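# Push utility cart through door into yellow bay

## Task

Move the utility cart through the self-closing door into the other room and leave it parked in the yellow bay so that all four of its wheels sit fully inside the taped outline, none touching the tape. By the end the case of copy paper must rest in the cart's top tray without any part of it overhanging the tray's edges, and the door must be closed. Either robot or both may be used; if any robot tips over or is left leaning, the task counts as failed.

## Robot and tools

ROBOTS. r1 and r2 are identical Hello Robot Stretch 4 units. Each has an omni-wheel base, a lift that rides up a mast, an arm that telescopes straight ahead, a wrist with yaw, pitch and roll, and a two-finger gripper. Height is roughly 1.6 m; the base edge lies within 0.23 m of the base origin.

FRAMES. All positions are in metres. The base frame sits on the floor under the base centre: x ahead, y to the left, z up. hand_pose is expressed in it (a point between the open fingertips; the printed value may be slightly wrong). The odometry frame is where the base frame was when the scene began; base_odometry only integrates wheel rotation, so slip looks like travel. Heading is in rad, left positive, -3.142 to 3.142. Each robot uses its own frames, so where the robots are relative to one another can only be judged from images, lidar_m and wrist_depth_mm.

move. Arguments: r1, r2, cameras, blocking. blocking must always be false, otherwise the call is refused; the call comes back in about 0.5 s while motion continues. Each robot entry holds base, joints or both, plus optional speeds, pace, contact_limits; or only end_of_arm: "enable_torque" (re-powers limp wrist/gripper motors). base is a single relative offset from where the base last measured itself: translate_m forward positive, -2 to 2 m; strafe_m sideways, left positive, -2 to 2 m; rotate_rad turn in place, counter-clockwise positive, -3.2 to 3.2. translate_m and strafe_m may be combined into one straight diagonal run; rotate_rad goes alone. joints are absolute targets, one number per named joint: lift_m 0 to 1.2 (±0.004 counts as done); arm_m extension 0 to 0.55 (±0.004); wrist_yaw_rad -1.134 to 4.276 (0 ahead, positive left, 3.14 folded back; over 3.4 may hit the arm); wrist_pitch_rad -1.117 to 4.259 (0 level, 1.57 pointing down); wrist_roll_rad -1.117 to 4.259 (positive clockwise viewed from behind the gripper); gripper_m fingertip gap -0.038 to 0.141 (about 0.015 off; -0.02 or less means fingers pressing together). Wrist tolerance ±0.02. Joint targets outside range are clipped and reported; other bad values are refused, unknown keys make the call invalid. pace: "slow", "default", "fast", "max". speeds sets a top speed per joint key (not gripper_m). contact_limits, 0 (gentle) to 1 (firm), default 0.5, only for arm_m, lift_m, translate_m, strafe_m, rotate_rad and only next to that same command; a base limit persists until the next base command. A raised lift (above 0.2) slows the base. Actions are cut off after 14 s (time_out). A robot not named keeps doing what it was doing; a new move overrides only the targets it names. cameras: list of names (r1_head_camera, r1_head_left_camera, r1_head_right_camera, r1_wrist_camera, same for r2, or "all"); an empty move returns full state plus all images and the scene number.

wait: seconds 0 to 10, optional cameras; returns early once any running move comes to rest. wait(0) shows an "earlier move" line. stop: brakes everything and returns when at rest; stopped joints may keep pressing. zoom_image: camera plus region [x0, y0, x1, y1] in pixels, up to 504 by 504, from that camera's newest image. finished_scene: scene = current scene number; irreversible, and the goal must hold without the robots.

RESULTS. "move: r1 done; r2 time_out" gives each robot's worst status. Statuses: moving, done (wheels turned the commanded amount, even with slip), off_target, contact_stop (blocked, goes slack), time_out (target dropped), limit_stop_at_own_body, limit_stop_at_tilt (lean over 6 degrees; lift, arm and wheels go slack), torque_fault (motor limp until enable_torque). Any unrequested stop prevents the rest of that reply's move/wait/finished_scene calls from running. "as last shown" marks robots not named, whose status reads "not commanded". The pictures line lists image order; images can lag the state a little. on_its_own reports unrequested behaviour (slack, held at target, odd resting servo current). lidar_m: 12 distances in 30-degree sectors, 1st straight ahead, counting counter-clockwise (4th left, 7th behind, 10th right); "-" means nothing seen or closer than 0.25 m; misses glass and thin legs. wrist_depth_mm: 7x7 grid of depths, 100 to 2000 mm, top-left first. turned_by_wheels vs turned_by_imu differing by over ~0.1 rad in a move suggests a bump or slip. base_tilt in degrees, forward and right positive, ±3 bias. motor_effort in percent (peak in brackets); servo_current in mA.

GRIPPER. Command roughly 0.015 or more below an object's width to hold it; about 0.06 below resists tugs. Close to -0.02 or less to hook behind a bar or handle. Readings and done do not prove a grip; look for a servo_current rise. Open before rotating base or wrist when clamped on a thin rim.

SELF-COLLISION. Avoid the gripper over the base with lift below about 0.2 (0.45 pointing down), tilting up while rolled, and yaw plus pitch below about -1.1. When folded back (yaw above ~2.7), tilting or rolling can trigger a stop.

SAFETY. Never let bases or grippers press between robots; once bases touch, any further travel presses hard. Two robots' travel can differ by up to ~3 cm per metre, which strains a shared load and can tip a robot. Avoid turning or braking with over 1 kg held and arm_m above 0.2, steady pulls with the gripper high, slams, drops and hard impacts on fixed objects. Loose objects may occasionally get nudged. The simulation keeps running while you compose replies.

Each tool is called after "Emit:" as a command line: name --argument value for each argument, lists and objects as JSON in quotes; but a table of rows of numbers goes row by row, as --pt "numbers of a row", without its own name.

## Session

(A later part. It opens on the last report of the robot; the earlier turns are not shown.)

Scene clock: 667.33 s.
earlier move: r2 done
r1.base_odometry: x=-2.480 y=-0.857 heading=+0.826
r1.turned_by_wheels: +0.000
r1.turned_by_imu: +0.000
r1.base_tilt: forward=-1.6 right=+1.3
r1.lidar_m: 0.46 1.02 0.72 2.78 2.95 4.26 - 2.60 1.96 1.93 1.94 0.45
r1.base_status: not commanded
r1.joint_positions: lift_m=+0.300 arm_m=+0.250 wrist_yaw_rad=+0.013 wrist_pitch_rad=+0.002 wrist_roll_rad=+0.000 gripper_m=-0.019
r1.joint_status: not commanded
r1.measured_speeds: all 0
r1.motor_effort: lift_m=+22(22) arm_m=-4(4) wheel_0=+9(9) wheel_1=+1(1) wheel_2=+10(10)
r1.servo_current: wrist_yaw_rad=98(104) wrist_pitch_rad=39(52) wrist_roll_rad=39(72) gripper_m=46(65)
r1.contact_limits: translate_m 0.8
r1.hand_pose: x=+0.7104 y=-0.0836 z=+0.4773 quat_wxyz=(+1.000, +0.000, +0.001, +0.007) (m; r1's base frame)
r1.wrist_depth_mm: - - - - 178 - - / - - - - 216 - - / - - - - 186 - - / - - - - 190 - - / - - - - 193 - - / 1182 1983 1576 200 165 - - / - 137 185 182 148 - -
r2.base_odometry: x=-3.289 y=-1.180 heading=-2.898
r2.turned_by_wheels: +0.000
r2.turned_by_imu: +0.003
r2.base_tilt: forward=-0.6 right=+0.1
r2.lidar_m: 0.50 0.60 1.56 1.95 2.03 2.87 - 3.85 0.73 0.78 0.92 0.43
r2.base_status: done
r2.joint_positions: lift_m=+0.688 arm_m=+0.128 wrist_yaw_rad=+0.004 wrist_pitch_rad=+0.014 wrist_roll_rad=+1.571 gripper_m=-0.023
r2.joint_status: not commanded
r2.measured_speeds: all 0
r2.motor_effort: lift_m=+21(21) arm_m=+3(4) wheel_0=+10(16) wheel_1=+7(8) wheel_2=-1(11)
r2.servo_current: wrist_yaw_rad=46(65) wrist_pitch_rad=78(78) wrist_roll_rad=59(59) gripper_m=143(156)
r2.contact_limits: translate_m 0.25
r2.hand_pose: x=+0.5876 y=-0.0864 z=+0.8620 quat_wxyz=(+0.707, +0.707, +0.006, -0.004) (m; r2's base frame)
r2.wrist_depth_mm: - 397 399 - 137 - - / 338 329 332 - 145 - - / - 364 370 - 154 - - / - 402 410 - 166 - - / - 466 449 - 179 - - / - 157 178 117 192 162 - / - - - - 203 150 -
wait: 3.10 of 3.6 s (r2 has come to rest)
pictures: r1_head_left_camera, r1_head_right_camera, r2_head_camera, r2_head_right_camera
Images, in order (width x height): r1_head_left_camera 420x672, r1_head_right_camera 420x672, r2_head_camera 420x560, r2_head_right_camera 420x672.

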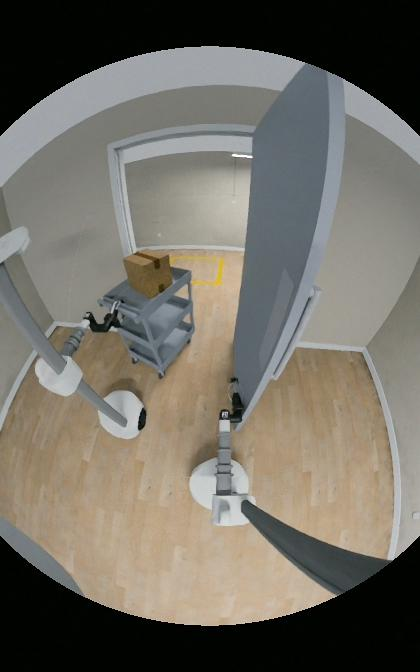

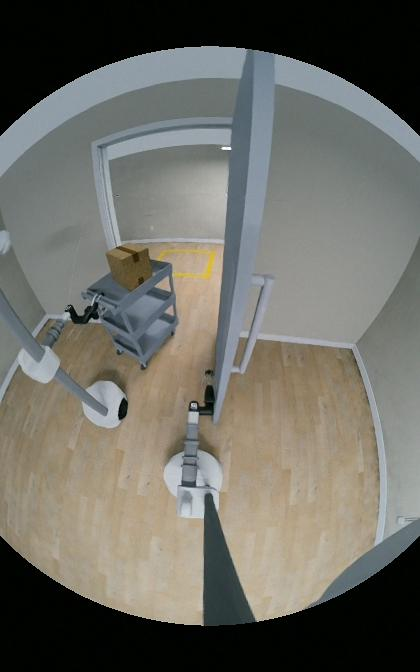

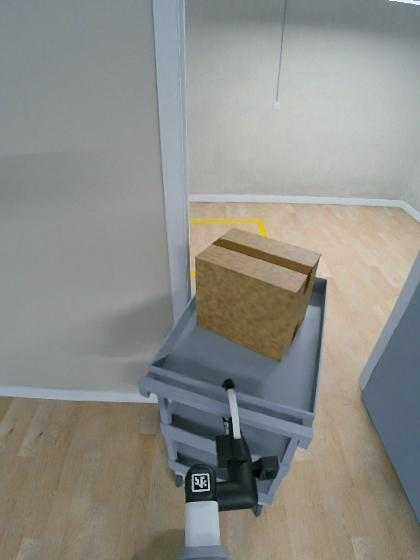

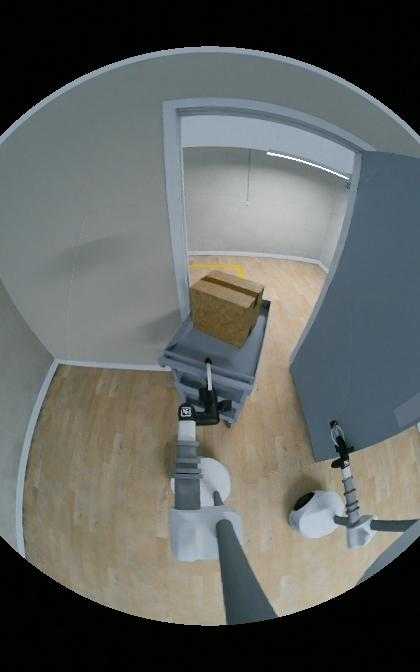

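Emit:
move --blocking false --cameras '[]' --r2 '{"base": {"translate_m": 0.24, "strafe_m": -0.1}, "pace": "slow", "contact_limits": {"translate_m": 0.25}}'

Emit:
wait --seconds 3.8 --cameras '["r2_head_camera", "r1_head_left_camera", "r1_head_right_camera", "r2_head_right_camera"]'

Scene clock: 688.03 s.
move: r2 moving
r1: as last shown
r1.lidar_m: 0.46 1.04 0.73 2.78 2.98 4.26 - 2.59 1.99 1.92 1.97 0.45
r1.motor_effort: lift_m=+22(22) arm_m=-4(4) wheel_0=+8(9) wheel_1=+1(1) wheel_2=+10(10)
r1.servo_current: wrist_yaw_rad=85(85) wrist_pitch_rad=46(46) wrist_roll_rad=46(65) gripper_m=52(59)
r1.contact_limits: translate_m 0.8
r1.wrist_depth_mm: - - - - 178 - - / - - - - 217 - - / - - - - 186 - - / - - - - 191 - - / - - - - 194 - - / 1205 1983 209 200 164 - - / - 136 186 182 149 - -
r2.base_odometry: x=-3.302 y=-1.178 heading=-2.897
r2.turned_by_wheels: +0.001
r2.turned_by_imu: +0.002
r2.base_tilt: forward=-0.7 right=+0.0
r2.lidar_m: 0.49 0.59 1.55 1.90 2.03 2.87 - 3.86 0.74 0.80 0.92 0.47
r2.base_status: translate_m moving; strafe_m moving
r2.joint_positions: lift_m=+0.688 arm_m=+0.128 wrist_yaw_rad=+0.004 wrist_pitch_rad=+0.014 wrist_roll_rad=+1.571 gripper_m=-0.023
r2.joint_status: not commanded
r2.measured_speeds: translate_m=+0.048 strafe_m=-0.019 rotate_rad=+0.003 lift_m=+0.000 arm_m=+0.000 wrist_yaw_rad=+0.000 wrist_pitch_rad=+0.000 wrist_roll_rad=+0.000
r2.motor_effort: lift_m=+21(21) arm_m=+4(4) wheel_0=+14(15) wheel_1=+9(9) wheel_2=-8(8)
r2.servo_current: wrist_yaw_rad=39(52) wrist_pitch_rad=72(78) wrist_roll_rad=52(65) gripper_m=150(150)
r2.contact_limits: translate_m 0.25
r2.hand_pose: x=+0.5876 y=-0.0864 z=+0.8620 quat_wxyz=(+0.707, +0.707, +0.006, -0.004) (m; r2's base frame)
r2.wrist_depth_mm: - 368 399 - 137 - - / 338 330 330 - 145 - - / - 362 368 - 154 - - / - 402 413 - 165 - - / - 466 452 - 179 - - / - 157 176 116 192 163 - / - - - - 202 151 -
pictures: none
No camera images: "cameras" was empty.

Scene clock: 691.33 s.
earlier move: r2 done
r1.base_odometry: x=-2.480 y=-0.857 heading=+0.826
r1.turned_by_wheels: +0.000
r1.turned_by_imu: +0.000
r1.base_tilt: forward=-1.5 right=+1.3
r1.lidar_m: 0.48 0.79 0.80 2.77 2.96 4.26 - 2.60 1.99 1.93 1.94 0.43
r1.base_status: not commanded
r1.joint_positions: lift_m=+0.300 arm_m=+0.250 wrist_yaw_rad=+0.013 wrist_pitch_rad=+0.002 wrist_roll_rad=+0.000 gripper_m=-0.019
r1.joint_status: not commanded
r1.measured_speeds: all 0
r1.motor_effort: lift_m=+22(22) arm_m=-4(4) wheel_0=+8(9) wheel_1=+1(1) wheel_2=+10(10)
r1.servo_current: wrist_yaw_rad=78(98) wrist_pitch_rad=39(52) wrist_roll_rad=52(65) gripper_m=52(59)
r1.contact_limits: translate_m 0.8
r1.hand_pose: x=+0.7104 y=-0.0836 z=+0.4773 quat_wxyz=(+1.000, +0.000, +0.001, +0.007) (m; r1's base frame)
r1.wrist_depth_mm: 960 1042 - - 178 - - / 723 - - - 217 - - / 1118 - - - 186 - - / - - - - 191 - - / 1138 - - - 194 - - / 1138 - 186 200 164 - - / - 144 185 182 149 - -
r2.base_odometry: x=-3.546 y=-1.141 heading=-2.898
r2.turned_by_wheels: -0.001
r2.turned_by_imu: +0.001
r2.base_tilt: forward=-0.6 right=+0.1
r2.lidar_m: 0.50 0.59 1.22 2.02 2.12 3.01 - 0.82 0.76 0.76 0.88 0.48
r2.base_status: done
r2.joint_positions: lift_m=+0.688 arm_m=+0.128 wrist_yaw_rad=+0.004 wrist_pitch_rad=+0.014 wrist_roll_rad=+1.571 gripper_m=-0.023
r2.joint_status: not commanded
r2.measured_speeds: all 0
r2.motor_effort: lift_m=+21(21) arm_m=+4(4) wheel_0=+6(17) wheel_1=+4(10) wheel_2=-5(9)
r2.servo_current: wrist_yaw_rad=46(59) wrist_pitch_rad=72(78) wrist_roll_rad=39(65) gripper_m=143(156)
r2.contact_limits: translate_m 0.25
r2.hand_pose: x=+0.5876 y=-0.0863 z=+0.8620 quat_wxyz=(+0.707, +0.707, +0.006, -0.003) (m; r2's base frame)
r2.wrist_depth_mm: - - - - 150 - - / - 349 347 - 157 - - / - 364 364 161 165 - - / - 397 397 109 175 - - / - 436 442 116 183 - - / - 488 176 122 193 158 - / - - - - 130 - -
wait: 3.30 of 3.8 s (r2 has come to rest)
pictures: r1_head_left_camera, r1_head_right_camera, r2_head_camera, r2_head_right_camera
Images, in order (width x height): r1_head_left_camera 420x672, r1_head_right_camera 420x672, r2_head_camera 420x560, r2_head_right_camera 420x672.

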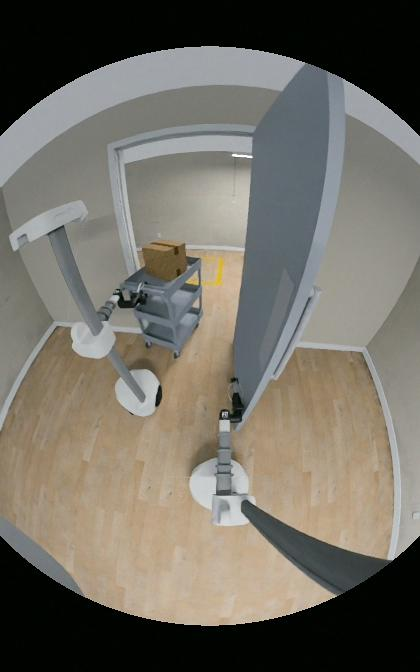

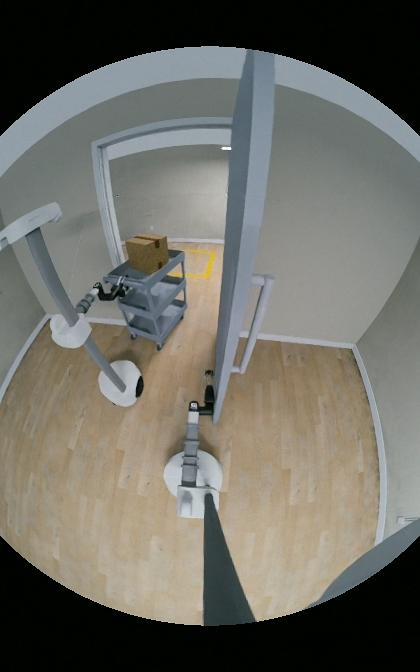

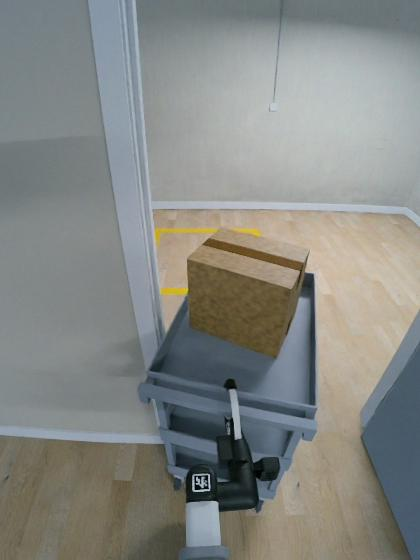

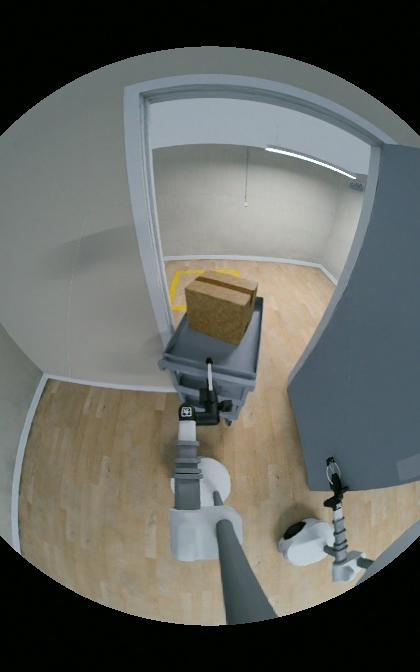

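Emit:
move --blocking false --cameras '[]' --r2 '{"base": {"translate_m": 0.22, "strafe_m": -0.12}, "pace": "slow", "contact_limits": {"translate_m": 0.25}}'

Emit:
wait --seconds 3.7 --cameras '["r2_head_camera", "r1_head_right_camera", "r2_head_right_camera"]'

Scene clock: 704.47 s.
move: r2 moving
r1: as last shown
r1.base_tilt: forward=-1.6 right=+1.2
r1.lidar_m: 0.48 0.81 0.79 2.77 2.97 4.28 - 2.60 2.00 1.91 1.96 0.44
r1.servo_current: wrist_yaw_rad=72(91) wrist_pitch_rad=39(46) wrist_roll_rad=33(46) gripper_m=59(59)
r1.contact_limits: translate_m 0.8
r1.wrist_depth_mm: 723 1078 - - 177 - - / - - - - 217 - - / 1138 - - - 186 - - / - - - - 191 - - / 1118 - - - 193 - - / 1118 - 186 200 165 - - / 750 144 185 182 148 - -
r2.base_odometry: x=-3.560 y=-1.138 heading=-2.897
r2.turned_by_wheels: +0.001
r2.turned_by_imu: +0.001
r2.base_tilt: forward=-0.7 right=+0.1
r2.lidar_m: 0.51 0.58 1.16 2.02 2.11 3.05 - 0.81 0.75 0.73 0.88 0.46
r2.base_status: translate_m moving; strafe_m moving
r2.joint_positions: lift_m=+0.688 arm_m=+0.128 wrist_yaw_rad=+0.003 wrist_pitch_rad=+0.014 wrist_roll_rad=+1.571 gripper_m=-0.023
r2.joint_status: not commanded
r2.measured_speeds: translate_m=+0.048 strafe_m=-0.026 rotate_rad=+0.001 lift_m=+0.000 arm_m=+0.000 wrist_yaw_rad=+0.000 wrist_pitch_rad=+0.000 wrist_roll_rad=+0.000
r2.motor_effort: lift_m=+21(21) arm_m=+4(4) wheel_0=+9(14) wheel_1=+5(6) wheel_2=-10(12)
r2.servo_current: wrist_yaw_rad=46(52) wrist_pitch_rad=72(78) wrist_roll_rad=59(59) gripper_m=143(150)
r2.contact_limits: translate_m 0.25
r2.hand_pose: x=+0.5875 y=-0.0865 z=+0.8620 quat_wxyz=(+0.707, +0.707, +0.006, -0.004) (m; r2's base frame)
r2.wrist_depth_mm: - - - - 150 - - / - 345 351 - 157 - - / - 366 364 161 166 - - / - 394 394 109 175 - - / - 439 439 116 183 - - / - 488 177 122 193 158 - / - 574 - - 131 - -
pictures: none
No camera images: "cameras" was empty.

Scene clock: 707.63 s.
earlier move: r2 done
r1.base_odometry: x=-2.480 y=-0.857 heading=+0.826
r1.turned_by_wheels: +0.000
r1.turned_by_imu: +0.000
r1.base_tilt: forward=-1.6 right=+1.2
r1.lidar_m: 0.46 0.88 2.24 2.77 2.97 4.29 - 2.62 1.98 1.94 1.97 0.45
r1.base_status: not commanded
r1.joint_positions: lift_m=+0.300 arm_m=+0.250 wrist_yaw_rad=+0.013 wrist_pitch_rad=+0.002 wrist_roll_rad=+0.000 gripper_m=-0.019
r1.joint_status: not commanded
r1.measured_speeds: all 0
r1.motor_effort: lift_m=+22(22) arm_m=-4(4) wheel_0=+8(9) wheel_1=+1(1) wheel_2=+10(10)
r1.servo_current: wrist_yaw_rad=72(98) wrist_pitch_rad=39(52) wrist_roll_rad=59(65) gripper_m=52(59)
r1.contact_limits: translate_m 0.8
r1.hand_pose: x=+0.7104 y=-0.0836 z=+0.4773 quat_wxyz=(+1.000, +0.000, +0.001, +0.007) (m; r1's base frame)
r1.wrist_depth_mm: 788 1281 - - 177 - - / 917 - - - 217 - - / - - - - 186 - - / 1118 - - - 191 - - / - - - - 193 - - / 1182 - 183 200 164 - - / 1160 976 185 182 148 - -
r2.base_odometry: x=-3.788 y=-1.078 heading=-2.897
r2.turned_by_wheels: +0.000
r2.turned_by_imu: +0.003
r2.base_tilt: forward=-0.7 right=+0.0
r2.lidar_m: 0.51 0.56 0.90 2.15 2.25 3.18 - 0.85 0.68 0.72 0.77 0.48
r2.base_status: done
r2.joint_positions: lift_m=+0.688 arm_m=+0.128 wrist_yaw_rad=+0.003 wrist_pitch_rad=+0.014 wrist_roll_rad=+1.571 gripper_m=-0.023
r2.joint_status: not commanded
r2.measured_speeds: all 0
r2.motor_effort: lift_m=+21(21) arm_m=+3(4) wheel_0=+8(15) wheel_1=+7(8) wheel_2=-2(12)
r2.servo_current: wrist_yaw_rad=39(59) wrist_pitch_rad=72(78) wrist_roll_rad=52(59) gripper_m=150(156)
r2.contact_limits: translate_m 0.25
r2.hand_pose: x=+0.5876 y=-0.0865 z=+0.8620 quat_wxyz=(+0.707, +0.707, +0.006, -0.004) (m; r2's base frame)
r2.wrist_depth_mm: - - - 107 164 - - / - 459 355 111 168 - - / - 368 366 114 175 - - / - 392 384 119 181 - - / - 421 421 123 188 - - / - 459 177 128 194 158 - / - - - - 200 477 449
wait: 3.17 of 3.7 s (r2 has come to rest)
pictures: r1_head_right_camera, r2_head_camera, r2_head_right_camera
Images, in order (width x height): r1_head_right_camera 420x672, r2_head_camera 420x560, r2_head_right_camera 420x672.

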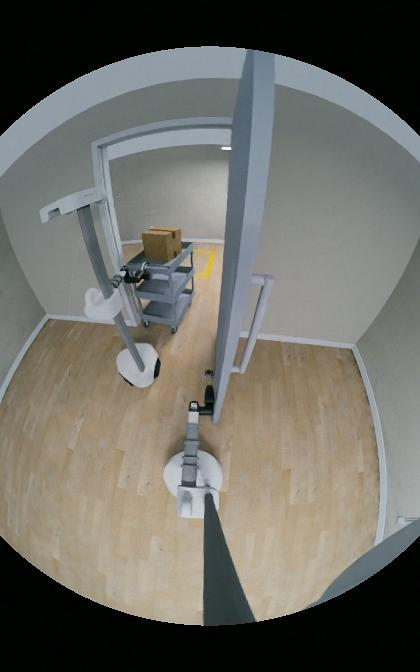

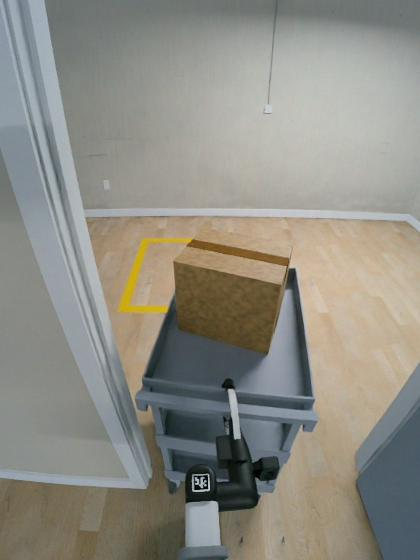

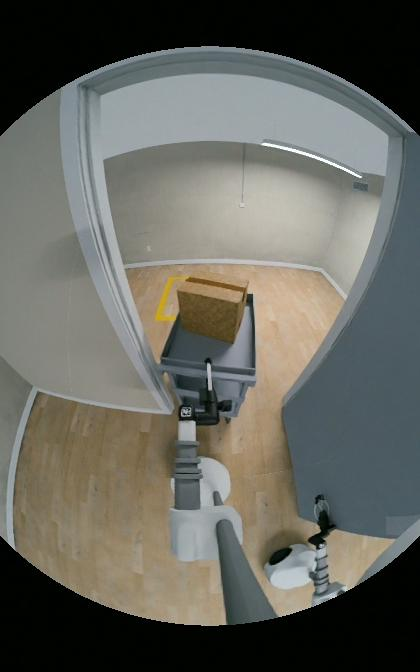

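Emit:
move --blocking false --cameras '[]' --r2 '{"base": {"translate_m": 0.2, "strafe_m": -0.13}, "pace": "slow", "contact_limits": {"translate_m": 0.25}}'

Emit:
wait --seconds 3.6 --cameras '["r2_head_camera", "r1_head_right_camera", "r2_head_right_camera"]'

Scene clock: 757.63 s.
move: r2 moving
r1: as last shown
r1.base_tilt: forward=-1.6 right=+1.3
r1.lidar_m: 0.46 0.88 2.23 2.79 2.98 4.27 - 2.62 1.98 1.92 1.95 0.45
r1.motor_effort: lift_m=+22(22) arm_m=-4(4) wheel_0=+9(9) wheel_1=+1(1) wheel_2=+10(10)
r1.servo_current: wrist_yaw_rad=98(98) wrist_pitch_rad=33(46) wrist_roll_rad=59(59) gripper_m=52(59)
r1.contact_limits: translate_m 0.8
r1.wrist_depth_mm: 798 1281 - - 178 - - / 904 960 - - 216 - - / - - - - 186 - - / 1138 - - - 191 - - / - - - - 193 - - / 1182 - 183 200 164 - - / 1138 991 185 182 148 - -
r2.base_odometry: x=-3.801 y=-1.074 heading=-2.897
r2.turned_by_wheels: +0.000
r2.turned_by_imu: +0.001
r2.base_tilt: forward=-0.6 right=+0.1
r2.lidar_m: 0.51 0.55 0.89 2.13 2.26 3.18 - 0.82 0.69 0.71 0.74 0.49
r2.base_status: translate_m moving; strafe_m moving
r2.joint_positions: lift_m=+0.688 arm_m=+0.128 wrist_yaw_rad=+0.003 wrist_pitch_rad=+0.014 wrist_roll_rad=+1.571 gripper_m=-0.023
r2.joint_status: not commanded
r2.measured_speeds: translate_m=+0.046 strafe_m=-0.029 rotate_rad=+0.002 lift_m=+0.000 arm_m=+0.000 wrist_yaw_rad=+0.000 wrist_pitch_rad=+0.000 wrist_roll_rad=+0.000
r2.motor_effort: lift_m=+21(21) arm_m=+0(1) wheel_0=+13(16) wheel_1=-3(5) wheel_2=-9(9)
r2.servo_current: wrist_yaw_rad=46(59) wrist_pitch_rad=72(78) wrist_roll_rad=46(52) gripper_m=143(156)
r2.contact_limits: translate_m 0.25
r2.hand_pose: x=+0.5876 y=-0.0865 z=+0.8620 quat_wxyz=(+0.707, +0.707, +0.006, -0.004) (m; r2's base frame)
r2.wrist_depth_mm: - - - 107 165 - - / - 477 357 111 169 - - / - 366 366 114 175 - - / - 392 387 119 181 - - / - 424 415 123 188 - - / - 455 171 127 194 160 - / - - - - 132 159 445
pictures: none
No camera images: "cameras" was empty.

Scene clock: 760.70 s.
earlier move: r2 done
r1.base_odometry: x=-2.480 y=-0.857 heading=+0.826
r1.turned_by_wheels: +0.000
r1.turned_by_imu: +0.000
r1.base_tilt: forward=-1.6 right=+1.2
r1.lidar_m: 0.46 0.98 2.26 2.80 2.98 4.25 - 2.58 1.97 1.92 1.97 0.45
r1.base_status: not commanded
r1.joint_positions: lift_m=+0.300 arm_m=+0.250 wrist_yaw_rad=+0.013 wrist_pitch_rad=+0.002 wrist_roll_rad=+0.000 gripper_m=-0.019
r1.joint_status: not commanded
r1.measured_speeds: all 0
r1.motor_effort: lift_m=+22(22) arm_m=-3(4) wheel_0=+8(9) wheel_1=+1(1) wheel_2=+10(10)
r1.servo_current: wrist_yaw_rad=78(104) wrist_pitch_rad=46(52) wrist_roll_rad=59(72) gripper_m=59(59)
r1.contact_limits: translate_m 0.8
r1.hand_pose: x=+0.7104 y=-0.0836 z=+0.4773 quat_wxyz=(+1.000, +0.000, +0.001, +0.007) (m; r1's base frame)
r1.wrist_depth_mm: - - - - 178 - - / - 976 1430 - 216 - - / - - - - 186 - - / - - - - 190 - - / - - - - 193 - - / 1618 1576 183 200 165 - - / 707 715 185 181 148 - -
r2.base_odometry: x=-4.013 y=-1.001 heading=-2.897
r2.turned_by_wheels: +0.000
r2.turned_by_imu: +0.002
r2.base_tilt: forward=-0.6 right=+0.1
r2.lidar_m: 0.50 0.53 0.57 1.83 2.40 3.38 1.18 0.73 0.62 0.57 0.62 0.51
r2.base_status: done
r2.joint_positions: lift_m=+0.688 arm_m=+0.128 wrist_yaw_rad=+0.004 wrist_pitch_rad=+0.014 wrist_roll_rad=+1.571 gripper_m=-0.023
r2.joint_status: not commanded
r2.measured_speeds: all 0
r2.motor_effort: lift_m=+21(21) arm_m=-3(4) wheel_0=+7(16) wheel_1=-2(5) wheel_2=-3(9)
r2.servo_current: wrist_yaw_rad=33(59) wrist_pitch_rad=78(78) wrist_roll_rad=39(65) gripper_m=143(156)
r2.contact_limits: translate_m 0.25
r2.hand_pose: x=+0.5876 y=-0.0863 z=+0.8620 quat_wxyz=(+0.707, +0.707, +0.006, -0.003) (m; r2's base frame)
r2.wrist_depth_mm: - - - 179 182 1430 1078 / - - - 124 184 741 - / - 377 379 126 187 - - / - 387 387 187 189 - - / - 407 407 128 191 - - / - 427 178 131 193 158 - / - 455 452 - 195 504 -
wait: 3.07 of 3.6 s (r2 has come to rest)
pictures: r1_head_right_camera, r2_head_camera, r2_head_right_camera
Images, in order (width x height): r1_head_right_camera 420x672, r2_head_camera 420x560, r2_head_right_camera 420x672.

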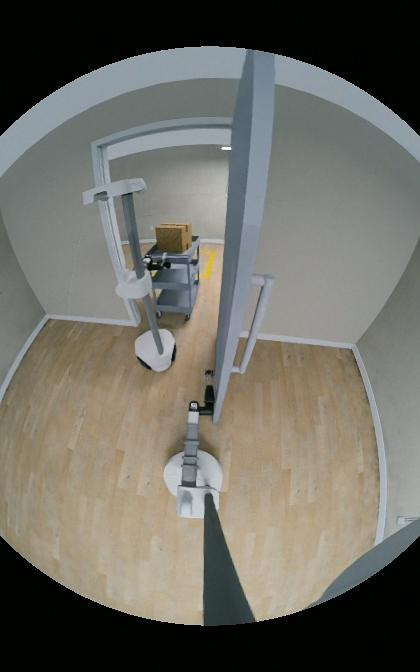

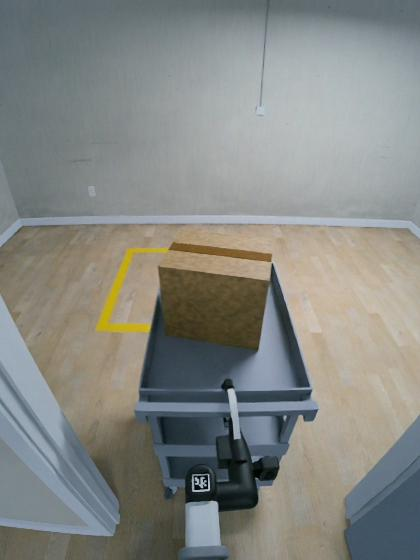

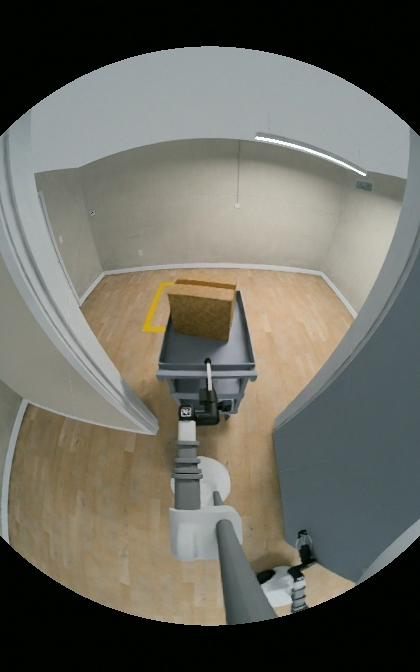

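Emit:
move --blocking false --cameras '[]' --r2 '{"base": {"translate_m": 0.22, "strafe_m": -0.09}, "pace": "slow", "contact_limits": {"translate_m": 0.25}}'

Emit:
wait --seconds 3.6 --cameras '["r2_head_camera", "r1_head_right_camera", "r2_head_right_camera"]'

Scene clock: 777.10 s.
move: r2 moving
r1: as last shown
r1.base_tilt: forward=-1.6 right=+1.3
r1.lidar_m: 0.45 0.97 2.24 2.80 2.97 4.27 - 2.61 1.99 1.93 1.93 0.45
r1.motor_effort: lift_m=+22(22) arm_m=-4(4) wheel_0=+9(9) wheel_1=+1(1) wheel_2=+10(10)
r1.servo_current: wrist_yaw_rad=78(98) wrist_pitch_rad=52(52) wrist_roll_rad=59(65) gripper_m=52(59)
r1.contact_limits: translate_m 0.8
r1.wrist_depth_mm: - - - - 178 - - / - 976 1464 - 216 - - / - - - - 186 - - / - - - - 191 - - / - - - - 193 - - / 1464 1464 183 200 164 - - / 661 707 185 182 149 - -
r2.base_odometry: x=-4.027 y=-0.999 heading=-2.896
r2.turned_by_wheels: +0.001
r2.turned_by_imu: +0.001
r2.base_tilt: forward=-0.7 right=+0.1
r2.lidar_m: 0.49 0.50 0.56 1.77 2.42 3.39 1.16 0.73 0.62 0.57 0.60 0.50
r2.base_status: translate_m moving; strafe_m moving
r2.joint_positions: lift_m=+0.688 arm_m=+0.128 wrist_yaw_rad=+0.004 wrist_pitch_rad=+0.014 wrist_roll_rad=+1.571 gripper_m=-0.023
r2.joint_status: not commanded
r2.measured_speeds: translate_m=+0.049 strafe_m=-0.020 rotate_rad=-0.004 lift_m=+0.000 arm_m=+0.000 wrist_yaw_rad=+0.000 wrist_pitch_rad=+0.000 wrist_roll_rad=+0.000
r2.motor_effort: lift_m=+21(21) arm_m=-3(4) wheel_0=+11(15) wheel_1=+8(8) wheel_2=-8(10)
r2.servo_current: wrist_yaw_rad=52(52) wrist_pitch_rad=72(78) wrist_roll_rad=59(59) gripper_m=143(150)
r2.contact_limits: translate_m 0.25
r2.hand_pose: x=+0.5876 y=-0.0863 z=+0.8620 quat_wxyz=(+0.707, +0.707, +0.006, -0.003) (m; r2's base frame)
r2.wrist_depth_mm: - - - 181 183 1430 1118 / - - - 125 185 732 - / - 377 375 126 187 - - / - 389 389 187 189 - - / - 407 407 129 191 - - / - 424 178 130 192 158 - / - 455 452 - 194 159 -
pictures: none
No camera images: "cameras" was empty.

Scene clock: 780.20 s.
earlier move: r2 done
r1.base_odometry: x=-2.480 y=-0.857 heading=+0.826
r1.turned_by_wheels: +0.000
r1.turned_by_imu: +0.000
r1.base_tilt: forward=-1.6 right=+1.2
r1.lidar_m: 0.45 1.16 2.22 2.77 2.97 4.29 - 2.61 2.00 1.91 1.94 0.46
r1.base_status: not commanded
r1.joint_positions: lift_m=+0.300 arm_m=+0.250 wrist_yaw_rad=+0.013 wrist_pitch_rad=+0.002 wrist_roll_rad=+0.000 gripper_m=-0.019
r1.joint_status: not commanded
r1.measured_speeds: all 0
r1.motor_effort: lift_m=+22(22) arm_m=-4(4) wheel_0=+8(9) wheel_1=+1(2) wheel_2=+10(10)
r1.servo_current: wrist_yaw_rad=98(104) wrist_pitch_rad=39(52) wrist_roll_rad=52(72) gripper_m=52(59)
r1.contact_limits: translate_m 0.8
r1.hand_pose: x=+0.7104 y=-0.0836 z=+0.4773 quat_wxyz=(+1.000, +0.000, +0.001, +0.007) (m; r1's base frame)
r1.wrist_depth_mm: - 798 - - 177 - - / - 768 1618 - 216 - - / - 1430 - - 186 - - / - 768 - - 191 - - / - - - - 194 - - / 1576 960 186 200 164 - - / 750 715 185 182 148 - -
r2.base_odometry: x=-4.248 y=-0.967 heading=-2.897
r2.turned_by_wheels: -0.001
r2.turned_by_imu: -0.001
r2.base_tilt: forward=-0.7 right=+0.1
r2.lidar_m: 0.48 0.46 0.48 0.80 2.47 3.47 1.20 0.73 0.52 0.49 0.53 0.50
r2.base_status: done
r2.joint_positions: lift_m=+0.688 arm_m=+0.128 wrist_yaw_rad=-0.001 wrist_pitch_rad=+0.014 wrist_roll_rad=+1.571 gripper_m=-0.023
r2.joint_status: not commanded
r2.measured_speeds: all 0
r2.motor_effort: lift_m=+21(21) arm_m=-3(4) wheel_0=+3(15) wheel_1=+4(9) wheel_2=-8(14)
r2.servo_current: wrist_yaw_rad=46(59) wrist_pitch_rad=72(85) wrist_roll_rad=46(59) gripper_m=143(156)
r2.contact_limits: translate_m 0.25
r2.hand_pose: x=+0.5872 y=-0.0878 z=+0.8620 quat_wxyz=(+0.707, +0.707, +0.004, -0.005) (m; r2's base frame)
r2.wrist_depth_mm: - - - 198 200 1499 1078 / - - - 197 198 1397 - / - - - 135 197 - - / - 389 389 134 196 - - / - 399 404 132 194 - - / - 407 178 132 192 157 - / - 427 424 - 191 - -
wait: 3.10 of 3.6 s (r2 has come to rest)
pictures: r1_head_right_camera, r2_head_camera, r2_head_right_camera
Images, in order (width x height): r1_head_right_camera 420x672, r2_head_camera 420x560, r2_head_right_camera 420x672.

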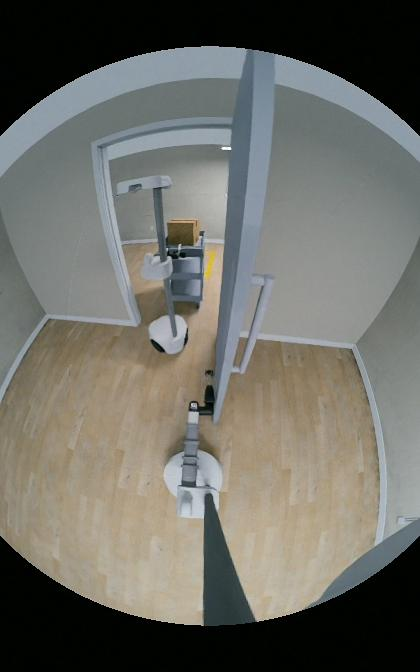

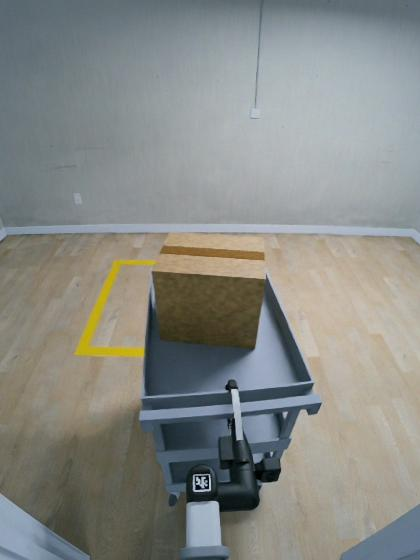

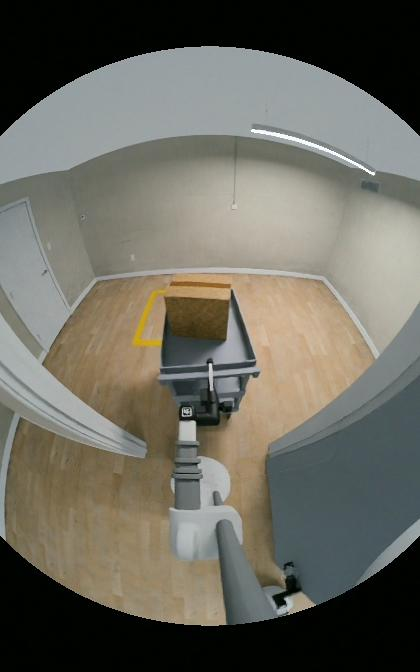

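Emit:
move --blocking false --cameras '[]' --r2 '{"base": {"translate_m": 0.26, "strafe_m": -0.10}, "pace": "slow", "contact_limits": {"translate_m": 0.25}}'

Emit:
wait --seconds 4 --cameras '["r2_head_camera", "r2_head_left_camera", "r2_head_right_camera"]'

Scene clock: 801.07 s.
move: r2 moving
r1: as last shown
r1.base_tilt: forward=-1.6 right=+1.3
r1.lidar_m: 0.45 1.17 2.26 2.79 2.97 4.29 - 2.61 1.97 1.92 1.95 0.45
r1.motor_effort: lift_m=+22(22) arm_m=-3(4) wheel_0=+8(9) wheel_1=+1(1) wheel_2=+10(10)
r1.servo_current: wrist_yaw_rad=78(98) wrist_pitch_rad=39(46) wrist_roll_rad=46(52) gripper_m=46(59)
r1.contact_limits: translate_m 0.8
r1.wrist_depth_mm: - 891 - - 178 - - / - - 1576 - 216 - - / - - - - 186 - - / - - - - 190 - - / - - - - 193 - - / 1661 891 186 200 164 - - / 759 707 185 182 149 - -
r2.base_odometry: x=-4.262 y=-0.965 heading=-2.897
r2.turned_by_wheels: +0.000
r2.turned_by_imu: +0.000
r2.base_tilt: forward=-0.6 right=+0.1
r2.lidar_m: 0.48 0.52 0.49 0.76 2.46 3.50 1.21 0.74 0.53 0.49 0.56 0.52
r2.base_status: translate_m moving; strafe_m moving
r2.joint_positions: lift_m=+0.688 arm_m=+0.128 wrist_yaw_rad=-0.001 wrist_pitch_rad=+0.014 wrist_roll_rad=+1.571 gripper_m=-0.023
r2.joint_status: not commanded
r2.measured_speeds: translate_m=+0.050 strafe_m=-0.019 rotate_rad=+0.001 lift_m=+0.000 arm_m=+0.000 wrist_yaw_rad=+0.000 wrist_pitch_rad=+0.000 wrist_roll_rad=+0.000
r2.motor_effort: lift_m=+21(21) arm_m=-3(4) wheel_0=+8(11) wheel_1=+5(6) wheel_2=-13(15)
r2.servo_current: wrist_yaw_rad=46(52) wrist_pitch_rad=72(78) wrist_roll_rad=46(59) gripper_m=150(150)
r2.contact_limits: translate_m 0.25
r2.hand_pose: x=+0.5872 y=-0.0878 z=+0.8620 quat_wxyz=(+0.707, +0.707, +0.004, -0.005) (m; r2's base frame)
r2.wrist_depth_mm: - - - 199 200 1499 1098 / - - - 197 198 1430 - / - - 549 134 197 - - / - 389 394 134 196 - - / - 399 402 132 194 - - / - 407 179 132 192 156 - / - 427 427 - 191 - -
pictures: none
No camera images: "cameras" was empty.

Scene clock: 804.57 s.
earlier move: r2 done
r1.base_odometry: x=-2.480 y=-0.857 heading=+0.826
r1.turned_by_wheels: +0.000
r1.turned_by_imu: +0.000
r1.base_tilt: forward=-1.6 right=+1.2
r1.lidar_m: 0.47 1.45 2.25 2.79 2.98 4.27 - 2.59 2.00 1.92 1.96 0.44
r1.base_status: not commanded
r1.joint_positions: lift_m=+0.300 arm_m=+0.250 wrist_yaw_rad=+0.013 wrist_pitch_rad=+0.002 wrist_roll_rad=+0.000 gripper_m=-0.019
r1.joint_status: not commanded
r1.measured_speeds: all 0
r1.motor_effort: lift_m=+22(22) arm_m=-4(4) wheel_0=+8(9) wheel_1=+1(1) wheel_2=+10(10)
r1.servo_current: wrist_yaw_rad=85(104) wrist_pitch_rad=39(52) wrist_roll_rad=39(59) gripper_m=59(59)
r1.contact_limits: translate_m 0.8
r1.hand_pose: x=+0.7104 y=-0.0836 z=+0.4773 quat_wxyz=(+1.000, +0.000, +0.001, +0.007) (m; r1's base frame)
r1.wrist_depth_mm: - - 991 - 178 - - / - - 1808 - 216 - - / - - - - 186 - - / - - - - 191 - - / - - - - 193 - - / 1576 1576 960 200 165 - - / 1182 960 186 182 148 - -
r2.base_odometry: x=-4.525 y=-0.933 heading=-2.897
r2.turned_by_wheels: +0.000
r2.turned_by_imu: +0.000
r2.base_tilt: forward=-0.7 right=+0.1
r2.lidar_m: 0.46 0.49 2.49 0.52 2.53 3.62 1.19 0.61 0.41 0.43 2.46 0.54
r2.base_status: done
r2.joint_positions: lift_m=+0.688 arm_m=+0.128 wrist_yaw_rad=-0.001 wrist_pitch_rad=+0.014 wrist_roll_rad=+1.571 gripper_m=-0.023
r2.joint_status: not commanded
r2.measured_speeds: all 0
r2.motor_effort: lift_m=+21(21) arm_m=-3(4) wheel_0=+3(11) wheel_1=+5(7) wheel_2=-6(15)
r2.servo_current: wrist_yaw_rad=52(59) wrist_pitch_rad=72(85) wrist_roll_rad=46(59) gripper_m=143(156)
r2.contact_limits: translate_m 0.25
r2.hand_pose: x=+0.5872 y=-0.0878 z=+0.8620 quat_wxyz=(+0.707, +0.707, +0.004, -0.005) (m; r2's base frame)
r2.wrist_depth_mm: - - - 147 212 1537 1078 / - - - 204 208 1537 484 / - - - 202 204 707 - / - 392 397 138 200 - - / - 399 402 136 196 - - / - 404 179 133 192 156 - / - 404 410 - 189 - -
wait: 3.50 of 4 s (r2 has come to rest)
pictures: r2_head_camera, r2_head_left_camera, r2_head_right_camera
Images, in order (width x height): r2_head_camera 420x560, r2_head_left_camera 420x672, r2_head_right_camera 420x672.

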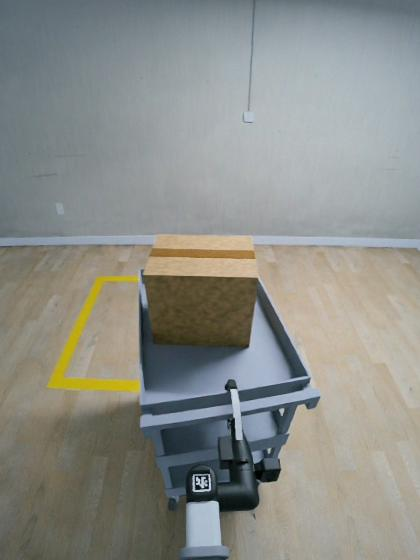

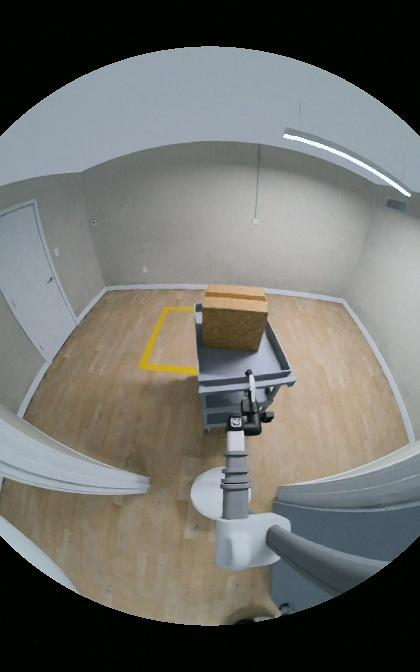

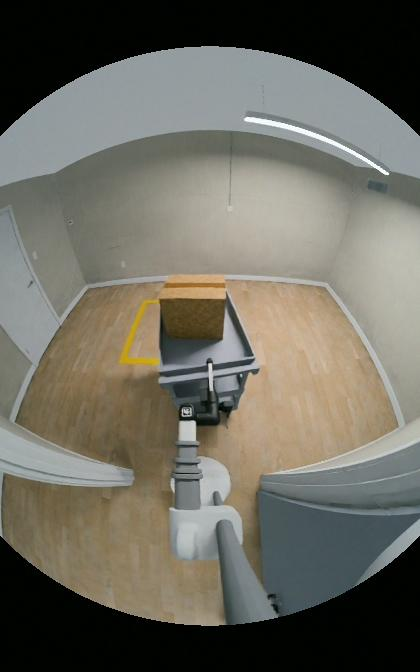

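Emit:
move --blocking false --cameras '[]' --r2 '{"base": {"translate_m": 0.34, "strafe_m": -0.08}, "pace": "slow", "contact_limits": {"translate_m": 0.25}}'

Emit:
wait --seconds 4.8 --cameras '["r2_head_camera", "r2_head_left_camera"]'

Scene clock: 822.97 s.
move: r2 moving
r1: as last shown
r1.lidar_m: 0.42 1.48 2.26 2.79 2.98 4.29 - 2.58 1.98 1.93 1.97 0.43
r1.motor_effort: lift_m=+22(22) arm_m=-3(4) wheel_0=+8(9) wheel_1=+1(1) wheel_2=+10(10)
r1.servo_current: wrist_yaw_rad=91(91) wrist_pitch_rad=39(46) wrist_roll_rad=39(52) gripper_m=52(59)
r1.contact_limits: translate_m 0.8
r1.wrist_depth_mm: - - 976 - 178 - - / - - - - 216 - - / - - - - 186 - - / - - - - 191 - - / - - - - 193 - - / 1618 1661 960 199 165 - - / 1182 976 185 182 148 - -
r2.base_odometry: x=-4.537 y=-0.933 heading=-2.897
r2.turned_by_wheels: +0.000
r2.turned_by_imu: +0.001
r2.base_tilt: forward=-0.7 right=+0.1
r2.lidar_m: 0.44 0.44 2.51 0.55 2.56 3.62 1.21 0.57 0.41 0.44 2.46 0.51
r2.base_status: translate_m moving; strafe_m moving
r2.joint_positions: lift_m=+0.688 arm_m=+0.128 wrist_yaw_rad=-0.001 wrist_pitch_rad=+0.014 wrist_roll_rad=+1.571 gripper_m=-0.023
r2.joint_status: not commanded
r2.measured_speeds: translate_m=+0.049 strafe_m=-0.011 rotate_rad=+0.002 lift_m=+0.000 arm_m=+0.000 wrist_yaw_rad=+0.000 wrist_pitch_rad=+0.000 wrist_roll_rad=+0.000
r2.motor_effort: lift_m=+21(21) arm_m=-3(4) wheel_0=+6(9) wheel_1=+7(7) wheel_2=-14(14)
r2.servo_current: wrist_yaw_rad=46(59) wrist_pitch_rad=72(78) wrist_roll_rad=52(59) gripper_m=137(150)
r2.contact_limits: translate_m 0.25
r2.hand_pose: x=+0.5872 y=-0.0878 z=+0.8620 quat_wxyz=(+0.707, +0.707, +0.004, -0.005) (m; r2's base frame)
r2.wrist_depth_mm: - - - 148 213 1537 1078 / - - - 206 209 1537 477 / - - - 202 205 750 - / - 392 394 138 200 - - / - 397 402 136 196 - - / - 402 179 133 193 156 - / - 404 413 - 189 - -
pictures: none
No camera images: "cameras" was empty.

Scene clock: 827.20 s.
earlier move: r2 done
r1.base_odometry: x=-2.480 y=-0.857 heading=+0.826
r1.turned_by_wheels: +0.000
r1.turned_by_imu: +0.000
r1.base_tilt: forward=-1.6 right=+1.3
r1.lidar_m: 0.45 1.74 2.23 2.75 2.96 4.30 - 2.59 2.00 1.94 1.93 0.44
r1.base_status: not commanded
r1.joint_positions: lift_m=+0.300 arm_m=+0.250 wrist_yaw_rad=+0.013 wrist_pitch_rad=+0.002 wrist_roll_rad=+0.000 gripper_m=-0.019
r1.joint_status: not commanded
r1.measured_speeds: all 0
r1.motor_effort: lift_m=+22(22) arm_m=-3(4) wheel_0=+8(9) wheel_1=+1(1) wheel_2=+10(10)
r1.servo_current: wrist_yaw_rad=72(111) wrist_pitch_rad=39(52) wrist_roll_rad=59(78) gripper_m=52(65)
r1.contact_limits: translate_m 0.8
r1.hand_pose: x=+0.7104 y=-0.0836 z=+0.4773 quat_wxyz=(+1.000, +0.000, +0.001, +0.007) (m; r1's base frame)
r1.wrist_depth_mm: - - - - 178 - - / - - - - 218 - - / - - - - 186 - - / - - - - 191 - - / - - - - 193 - - / 1618 1756 1205 200 165 - - / 1182 1098 185 182 148 - -
r2.base_odometry: x=-4.874 y=-0.937 heading=-2.897
r2.turned_by_wheels: +0.000
r2.turned_by_imu: -0.001
r2.base_tilt: forward=-0.6 right=+0.0
r2.lidar_m: 0.46 0.47 2.54 1.05 0.68 3.72 1.27 0.51 0.49 1.44 2.39 0.52
r2.base_status: done
r2.joint_positions: lift_m=+0.688 arm_m=+0.128 wrist_yaw_rad=-0.001 wrist_pitch_rad=+0.014 wrist_roll_rad=+1.571 gripper_m=-0.023
r2.joint_status: not commanded
r2.measured_speeds: all 0
r2.motor_effort: lift_m=+21(21) arm_m=-3(4) wheel_0=+2(9) wheel_1=+3(7) wheel_2=-7(15)
r2.servo_current: wrist_yaw_rad=46(59) wrist_pitch_rad=78(78) wrist_roll_rad=52(65) gripper_m=143(156)
r2.contact_limits: translate_m 0.25
r2.hand_pose: x=+0.5872 y=-0.0878 z=+0.8620 quat_wxyz=(+0.707, +0.707, +0.004, -0.005) (m; r2's base frame)
r2.wrist_depth_mm: - - - 213 216 1537 1098 / - - - 207 211 1618 492 / - - - 203 205 741 - / - 392 397 139 202 - - / - 394 402 137 198 - - / - 399 178 134 193 156 - / - 402 407 - 189 - -
wait: 4.23 of 4.8 s (r2 has come to rest)
pictures: r2_head_camera, r2_head_left_camera
Images, in order (width x height): r2_head_camera 420x560, r2_head_left_camera 420x672.

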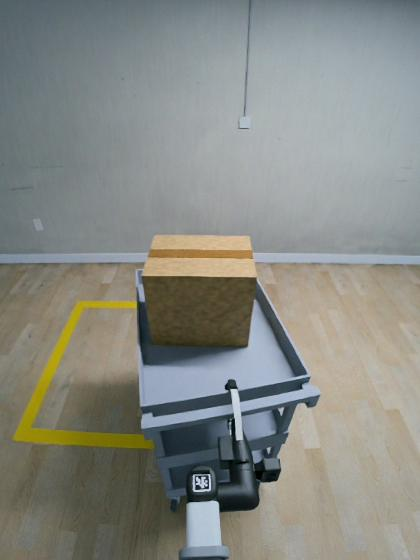

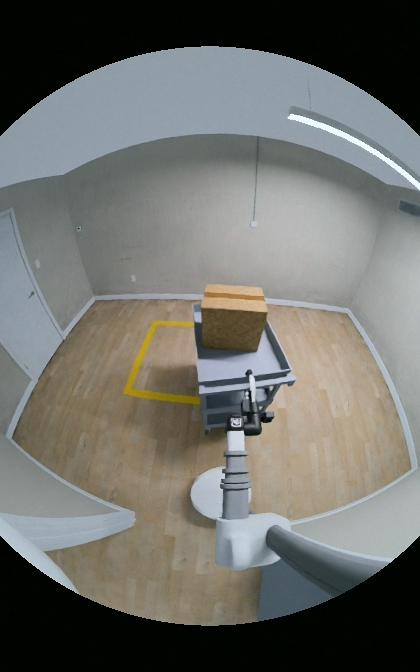

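Emit:
move --blocking false --cameras '[]' --r2 '{"base": {"translate_m": 0.2, "strafe_m": 0.4}, "pace": "slow", "contact_limits": {"translate_m": 0.25}}'

Emit:
wait --seconds 6 --cameras '["r2_head_camera", "r2_head_left_camera"]'

Scene clock: 847.60 s.
move: r2 moving
r1: as last shown
r1.lidar_m: 0.46 1.72 2.25 2.79 2.96 4.30 - 2.60 1.99 1.92 1.94 0.44
r1.servo_current: wrist_yaw_rad=65(91) wrist_pitch_rad=39(46) wrist_roll_rad=26(65) gripper_m=52(59)
r1.contact_limits: translate_m 0.8
r1.wrist_depth_mm: - - - - 178 - - / - - - - 217 - - / - - - - 186 - - / - - - - 191 - - / - - - - 194 - - / 1618 1756 1229 200 164 - - / 1182 1118 185 182 148 - -
r2.base_odometry: x=-4.876 y=-0.949 heading=-2.898
r2.turned_by_wheels: -0.001
r2.turned_by_imu: +0.000
r2.base_tilt: forward=-0.7 right=+0.0
r2.lidar_m: 0.46 0.48 2.53 1.08 0.67 3.66 1.23 0.55 0.51 1.44 2.42 0.53
r2.base_status: translate_m moving; strafe_m moving
r2.joint_positions: lift_m=+0.688 arm_m=+0.128 wrist_yaw_rad=-0.002 wrist_pitch_rad=+0.014 wrist_roll_rad=+1.571 gripper_m=-0.023
r2.joint_status: not commanded
r2.measured_speeds: translate_m=+0.022 strafe_m=+0.044 rotate_rad=-0.001 lift_m=+0.000 arm_m=+0.000 wrist_yaw_rad=-0.002 wrist_pitch_rad=+0.000 wrist_roll_rad=+0.000
r2.motor_effort: lift_m=+21(21) arm_m=-3(4) wheel_0=-8(12) wheel_1=+8(9) wheel_2=-11(12)
r2.servo_current: wrist_yaw_rad=39(59) wrist_pitch_rad=78(78) wrist_roll_rad=46(59) gripper_m=150(150)
r2.contact_limits: translate_m 0.25
r2.hand_pose: x=+0.5871 y=-0.0880 z=+0.8620 quat_wxyz=(+0.707, +0.707, +0.004, -0.006) (m; r2's base frame)
r2.wrist_depth_mm: - - - 211 216 1537 1098 / - - - 208 210 1537 492 / - - - 203 206 750 - / - 394 399 139 200 - - / - 397 402 137 197 - - / - 399 178 134 193 157 - / - 404 413 - 188 - -
pictures: none
No camera images: "cameras" was empty.

Scene clock: 852.87 s.
earlier move: r2 done
r1.base_odometry: x=-2.480 y=-0.857 heading=+0.826
r1.turned_by_wheels: +0.000
r1.turned_by_imu: +0.000
r1.base_tilt: forward=-1.6 right=+1.3
r1.lidar_m: 0.43 1.74 2.26 2.78 2.98 4.27 - 2.61 2.00 1.92 1.93 0.45
r1.base_status: not commanded
r1.joint_positions: lift_m=+0.300 arm_m=+0.250 wrist_yaw_rad=+0.013 wrist_pitch_rad=+0.002 wrist_roll_rad=+0.000 gripper_m=-0.019
r1.joint_status: not commanded
r1.measured_speeds: all 0
r1.motor_effort: lift_m=+22(22) arm_m=-4(4) wheel_0=+8(9) wheel_1=+1(1) wheel_2=+10(10)
r1.servo_current: wrist_yaw_rad=72(98) wrist_pitch_rad=39(52) wrist_roll_rad=33(72) gripper_m=52(59)
r1.contact_limits: translate_m 0.8
r1.hand_pose: x=+0.7104 y=-0.0836 z=+0.4773 quat_wxyz=(+1.000, +0.000, +0.001, +0.007) (m; r1's base frame)
r1.wrist_depth_mm: - - - - 178 - - / - - - - 217 - - / - - - - 186 - - / - - - - 190 - - / - - - - 193 - - / 1576 1499 1464 200 164 - - / 1182 1098 185 182 149 - -
r2.base_odometry: x=-4.971 y=-1.373 heading=-2.898
r2.turned_by_wheels: +0.000
r2.turned_by_imu: -0.003
r2.base_tilt: forward=-0.7 right=+0.1
r2.lidar_m: 0.53 2.44 2.13 1.72 0.70 0.52 2.06 1.02 0.94 2.23 2.78 0.45
r2.base_status: done
r2.joint_positions: lift_m=+0.688 arm_m=+0.128 wrist_yaw_rad=-0.008 wrist_pitch_rad=+0.014 wrist_roll_rad=+1.571 gripper_m=-0.023
r2.joint_status: not commanded
r2.measured_speeds: all 0
r2.motor_effort: lift_m=+21(21) arm_m=-3(4) wheel_0=-11(16) wheel_1=+1(9) wheel_2=-9(13)
r2.servo_current: wrist_yaw_rad=52(72) wrist_pitch_rad=72(78) wrist_roll_rad=46(65) gripper_m=143(156)
r2.contact_limits: translate_m 0.25
r2.hand_pose: x=+0.5865 y=-0.0899 z=+0.8620 quat_wxyz=(+0.707, +0.707, +0.002, -0.008) (m; r2's base frame)
r2.wrist_depth_mm: 310 309 312 - 131 - - / 330 334 342 - 142 - - / - 377 384 - 153 - - / - 433 436 - 168 - - / - 488 477 - 184 - - / - - 169 119 202 157 473 / - - - - 131 1397 1138
wait: 5.27 of 6 s (r2 has come to rest)
pictures: r2_head_camera, r2_head_left_camera
Images, in order (width x height): r2_head_camera 420x560, r2_head_left_camera 420x672.

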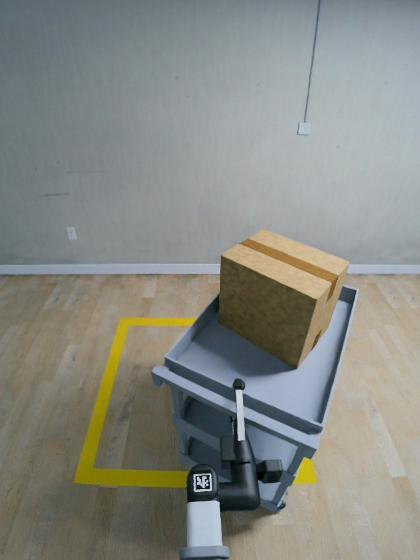

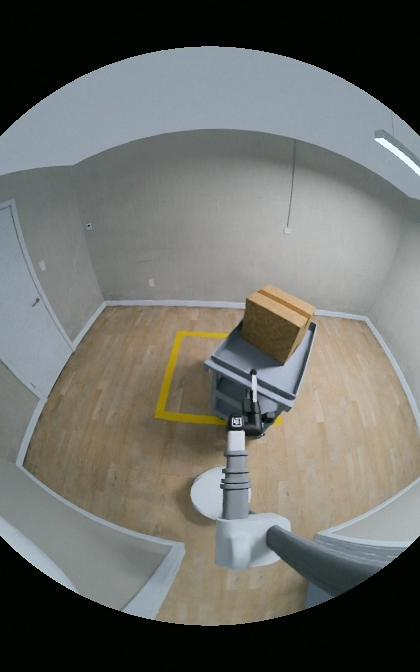

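Emit:
move --blocking false --cameras '[]' --r2 '{"base": {"translate_m": 0.02, "strafe_m": 0.15}, "pace": "slow", "contact_limits": {"translate_m": 0.25}}'

Emit:
wait --seconds 3 --cameras '["r2_head_camera"]'

Scene clock: 867.87 s.
move: r2 moving
r1: as last shown
r1.base_tilt: forward=-1.5 right=+1.3
r1.lidar_m: 0.44 1.71 2.23 2.80 2.95 4.28 - 2.60 1.99 1.92 1.95 0.44
r1.motor_effort: lift_m=+22(22) arm_m=-3(4) wheel_0=+8(9) wheel_1=+1(1) wheel_2=+10(10)
r1.servo_current: wrist_yaw_rad=72(91) wrist_pitch_rad=39(46) wrist_roll_rad=52(65) gripper_m=52(59)
r1.contact_limits: translate_m 0.8
r1.wrist_depth_mm: - - - - 178 - - / - - - - 217 - - / - - - - 186 - - / - - - - 191 - - / - - - - 194 - - / 1661 1499 1499 199 164 - - / 1182 1118 185 182 148 - -
r2.base_odometry: x=-4.970 y=-1.387 heading=-2.900
r2.turned_by_wheels: -0.002
r2.turned_by_imu: -0.001
r2.base_tilt: forward=-0.6 right=+0.1
r2.lidar_m: 0.52 2.41 2.13 1.75 0.69 0.51 2.07 1.08 0.93 2.22 2.80 0.45
r2.base_status: translate_m moving; strafe_m moving
r2.joint_positions: lift_m=+0.688 arm_m=+0.128 wrist_yaw_rad=-0.009 wrist_pitch_rad=+0.014 wrist_roll_rad=+1.571 gripper_m=-0.023
r2.joint_status: not commanded
r2.measured_speeds: translate_m=+0.007 strafe_m=+0.053 rotate_rad=-0.002 lift_m=+0.000 arm_m=+0.000 wrist_yaw_rad=+0.000 wrist_pitch_rad=+0.000 wrist_roll_rad=+0.000
r2.motor_effort: lift_m=+21(21) arm_m=-3(4) wheel_0=-17(19) wheel_1=+4(5) wheel_2=-9(11)
r2.servo_current: wrist_yaw_rad=65(65) wrist_pitch_rad=72(78) wrist_roll_rad=46(52) gripper_m=143(150)
r2.contact_limits: translate_m 0.25
r2.hand_pose: x=+0.5865 y=-0.0900 z=+0.8620 quat_wxyz=(+0.707, +0.707, +0.002, -0.008) (m; r2's base frame)
r2.wrist_depth_mm: 306 304 312 - 129 - - / 332 336 342 - 142 - - / - 379 384 - 153 - - / - 430 439 - 168 - - / - 492 480 - 184 539 - / - - 175 119 202 156 466 / - - - - - 1537 1138
pictures: none
No camera images: "cameras" was empty.

Scene clock: 870.10 s.
earlier move: r2 done
r1.base_odometry: x=-2.480 y=-0.857 heading=+0.826
r1.turned_by_wheels: +0.000
r1.turned_by_imu: +0.000
r1.base_tilt: forward=-1.5 right=+1.3
r1.lidar_m: 0.47 1.74 2.25 2.79 2.98 4.27 - 2.60 2.01 1.94 1.95 0.44
r1.base_status: not commanded
r1.joint_positions: lift_m=+0.300 arm_m=+0.250 wrist_yaw_rad=+0.013 wrist_pitch_rad=+0.002 wrist_roll_rad=+0.000 gripper_m=-0.019
r1.joint_status: not commanded
r1.measured_speeds: all 0
r1.motor_effort: lift_m=+22(22) arm_m=-4(4) wheel_0=+8(9) wheel_1=+1(1) wheel_2=+10(10)
r1.servo_current: wrist_yaw_rad=91(111) wrist_pitch_rad=46(52) wrist_roll_rad=46(65) gripper_m=52(65)
r1.contact_limits: translate_m 0.8
r1.hand_pose: x=+0.7104 y=-0.0836 z=+0.4773 quat_wxyz=(+1.000, +0.000, +0.001, +0.007) (m; r1's base frame)
r1.wrist_depth_mm: - - - - 177 - - / - 1756 - - 217 - - / - - - - 186 - - / - - - - 190 - - / - 1808 - - 193 - - / 1618 1499 1661 200 164 - - / 1160 1098 185 182 148 - -
r2.base_odometry: x=-4.955 y=-1.524 heading=-2.900
r2.turned_by_wheels: +0.000
r2.turned_by_imu: -0.001
r2.base_tilt: forward=-0.7 right=+0.1
r2.lidar_m: 0.54 2.42 1.98 1.79 0.70 0.49 0.50 1.25 1.05 2.26 2.97 0.43
r2.base_status: done
r2.joint_positions: lift_m=+0.688 arm_m=+0.128 wrist_yaw_rad=-0.009 wrist_pitch_rad=+0.014 wrist_roll_rad=+1.571 gripper_m=-0.023
r2.joint_status: not commanded
r2.measured_speeds: all 0
r2.motor_effort: lift_m=+21(21) arm_m=-3(4) wheel_0=-11(22) wheel_1=+1(5) wheel_2=-9(11)
r2.servo_current: wrist_yaw_rad=59(72) wrist_pitch_rad=72(78) wrist_roll_rad=46(59) gripper_m=143(156)
r2.contact_limits: translate_m 0.25
r2.hand_pose: x=+0.5865 y=-0.0900 z=+0.8620 quat_wxyz=(+0.707, +0.707, +0.002, -0.008) (m; r2's base frame)
r2.wrist_depth_mm: 301 301 - - - 116 - / 330 343 347 - 129 - - / - 399 407 - 141 - - / - 469 488 - 160 - - / - - - - 185 1464 504 / - - 174 106 204 156 449 / - - - - 132 353 353
wait: 2.23 of 3 s (r2 has come to rest)
pictures: r2_head_camera
Images, in order (width x height): r2_head_camera 420x560.

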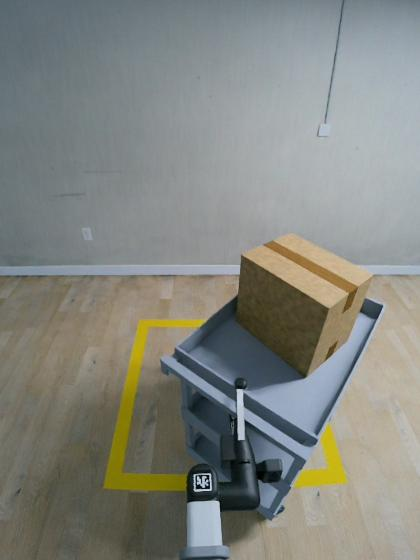

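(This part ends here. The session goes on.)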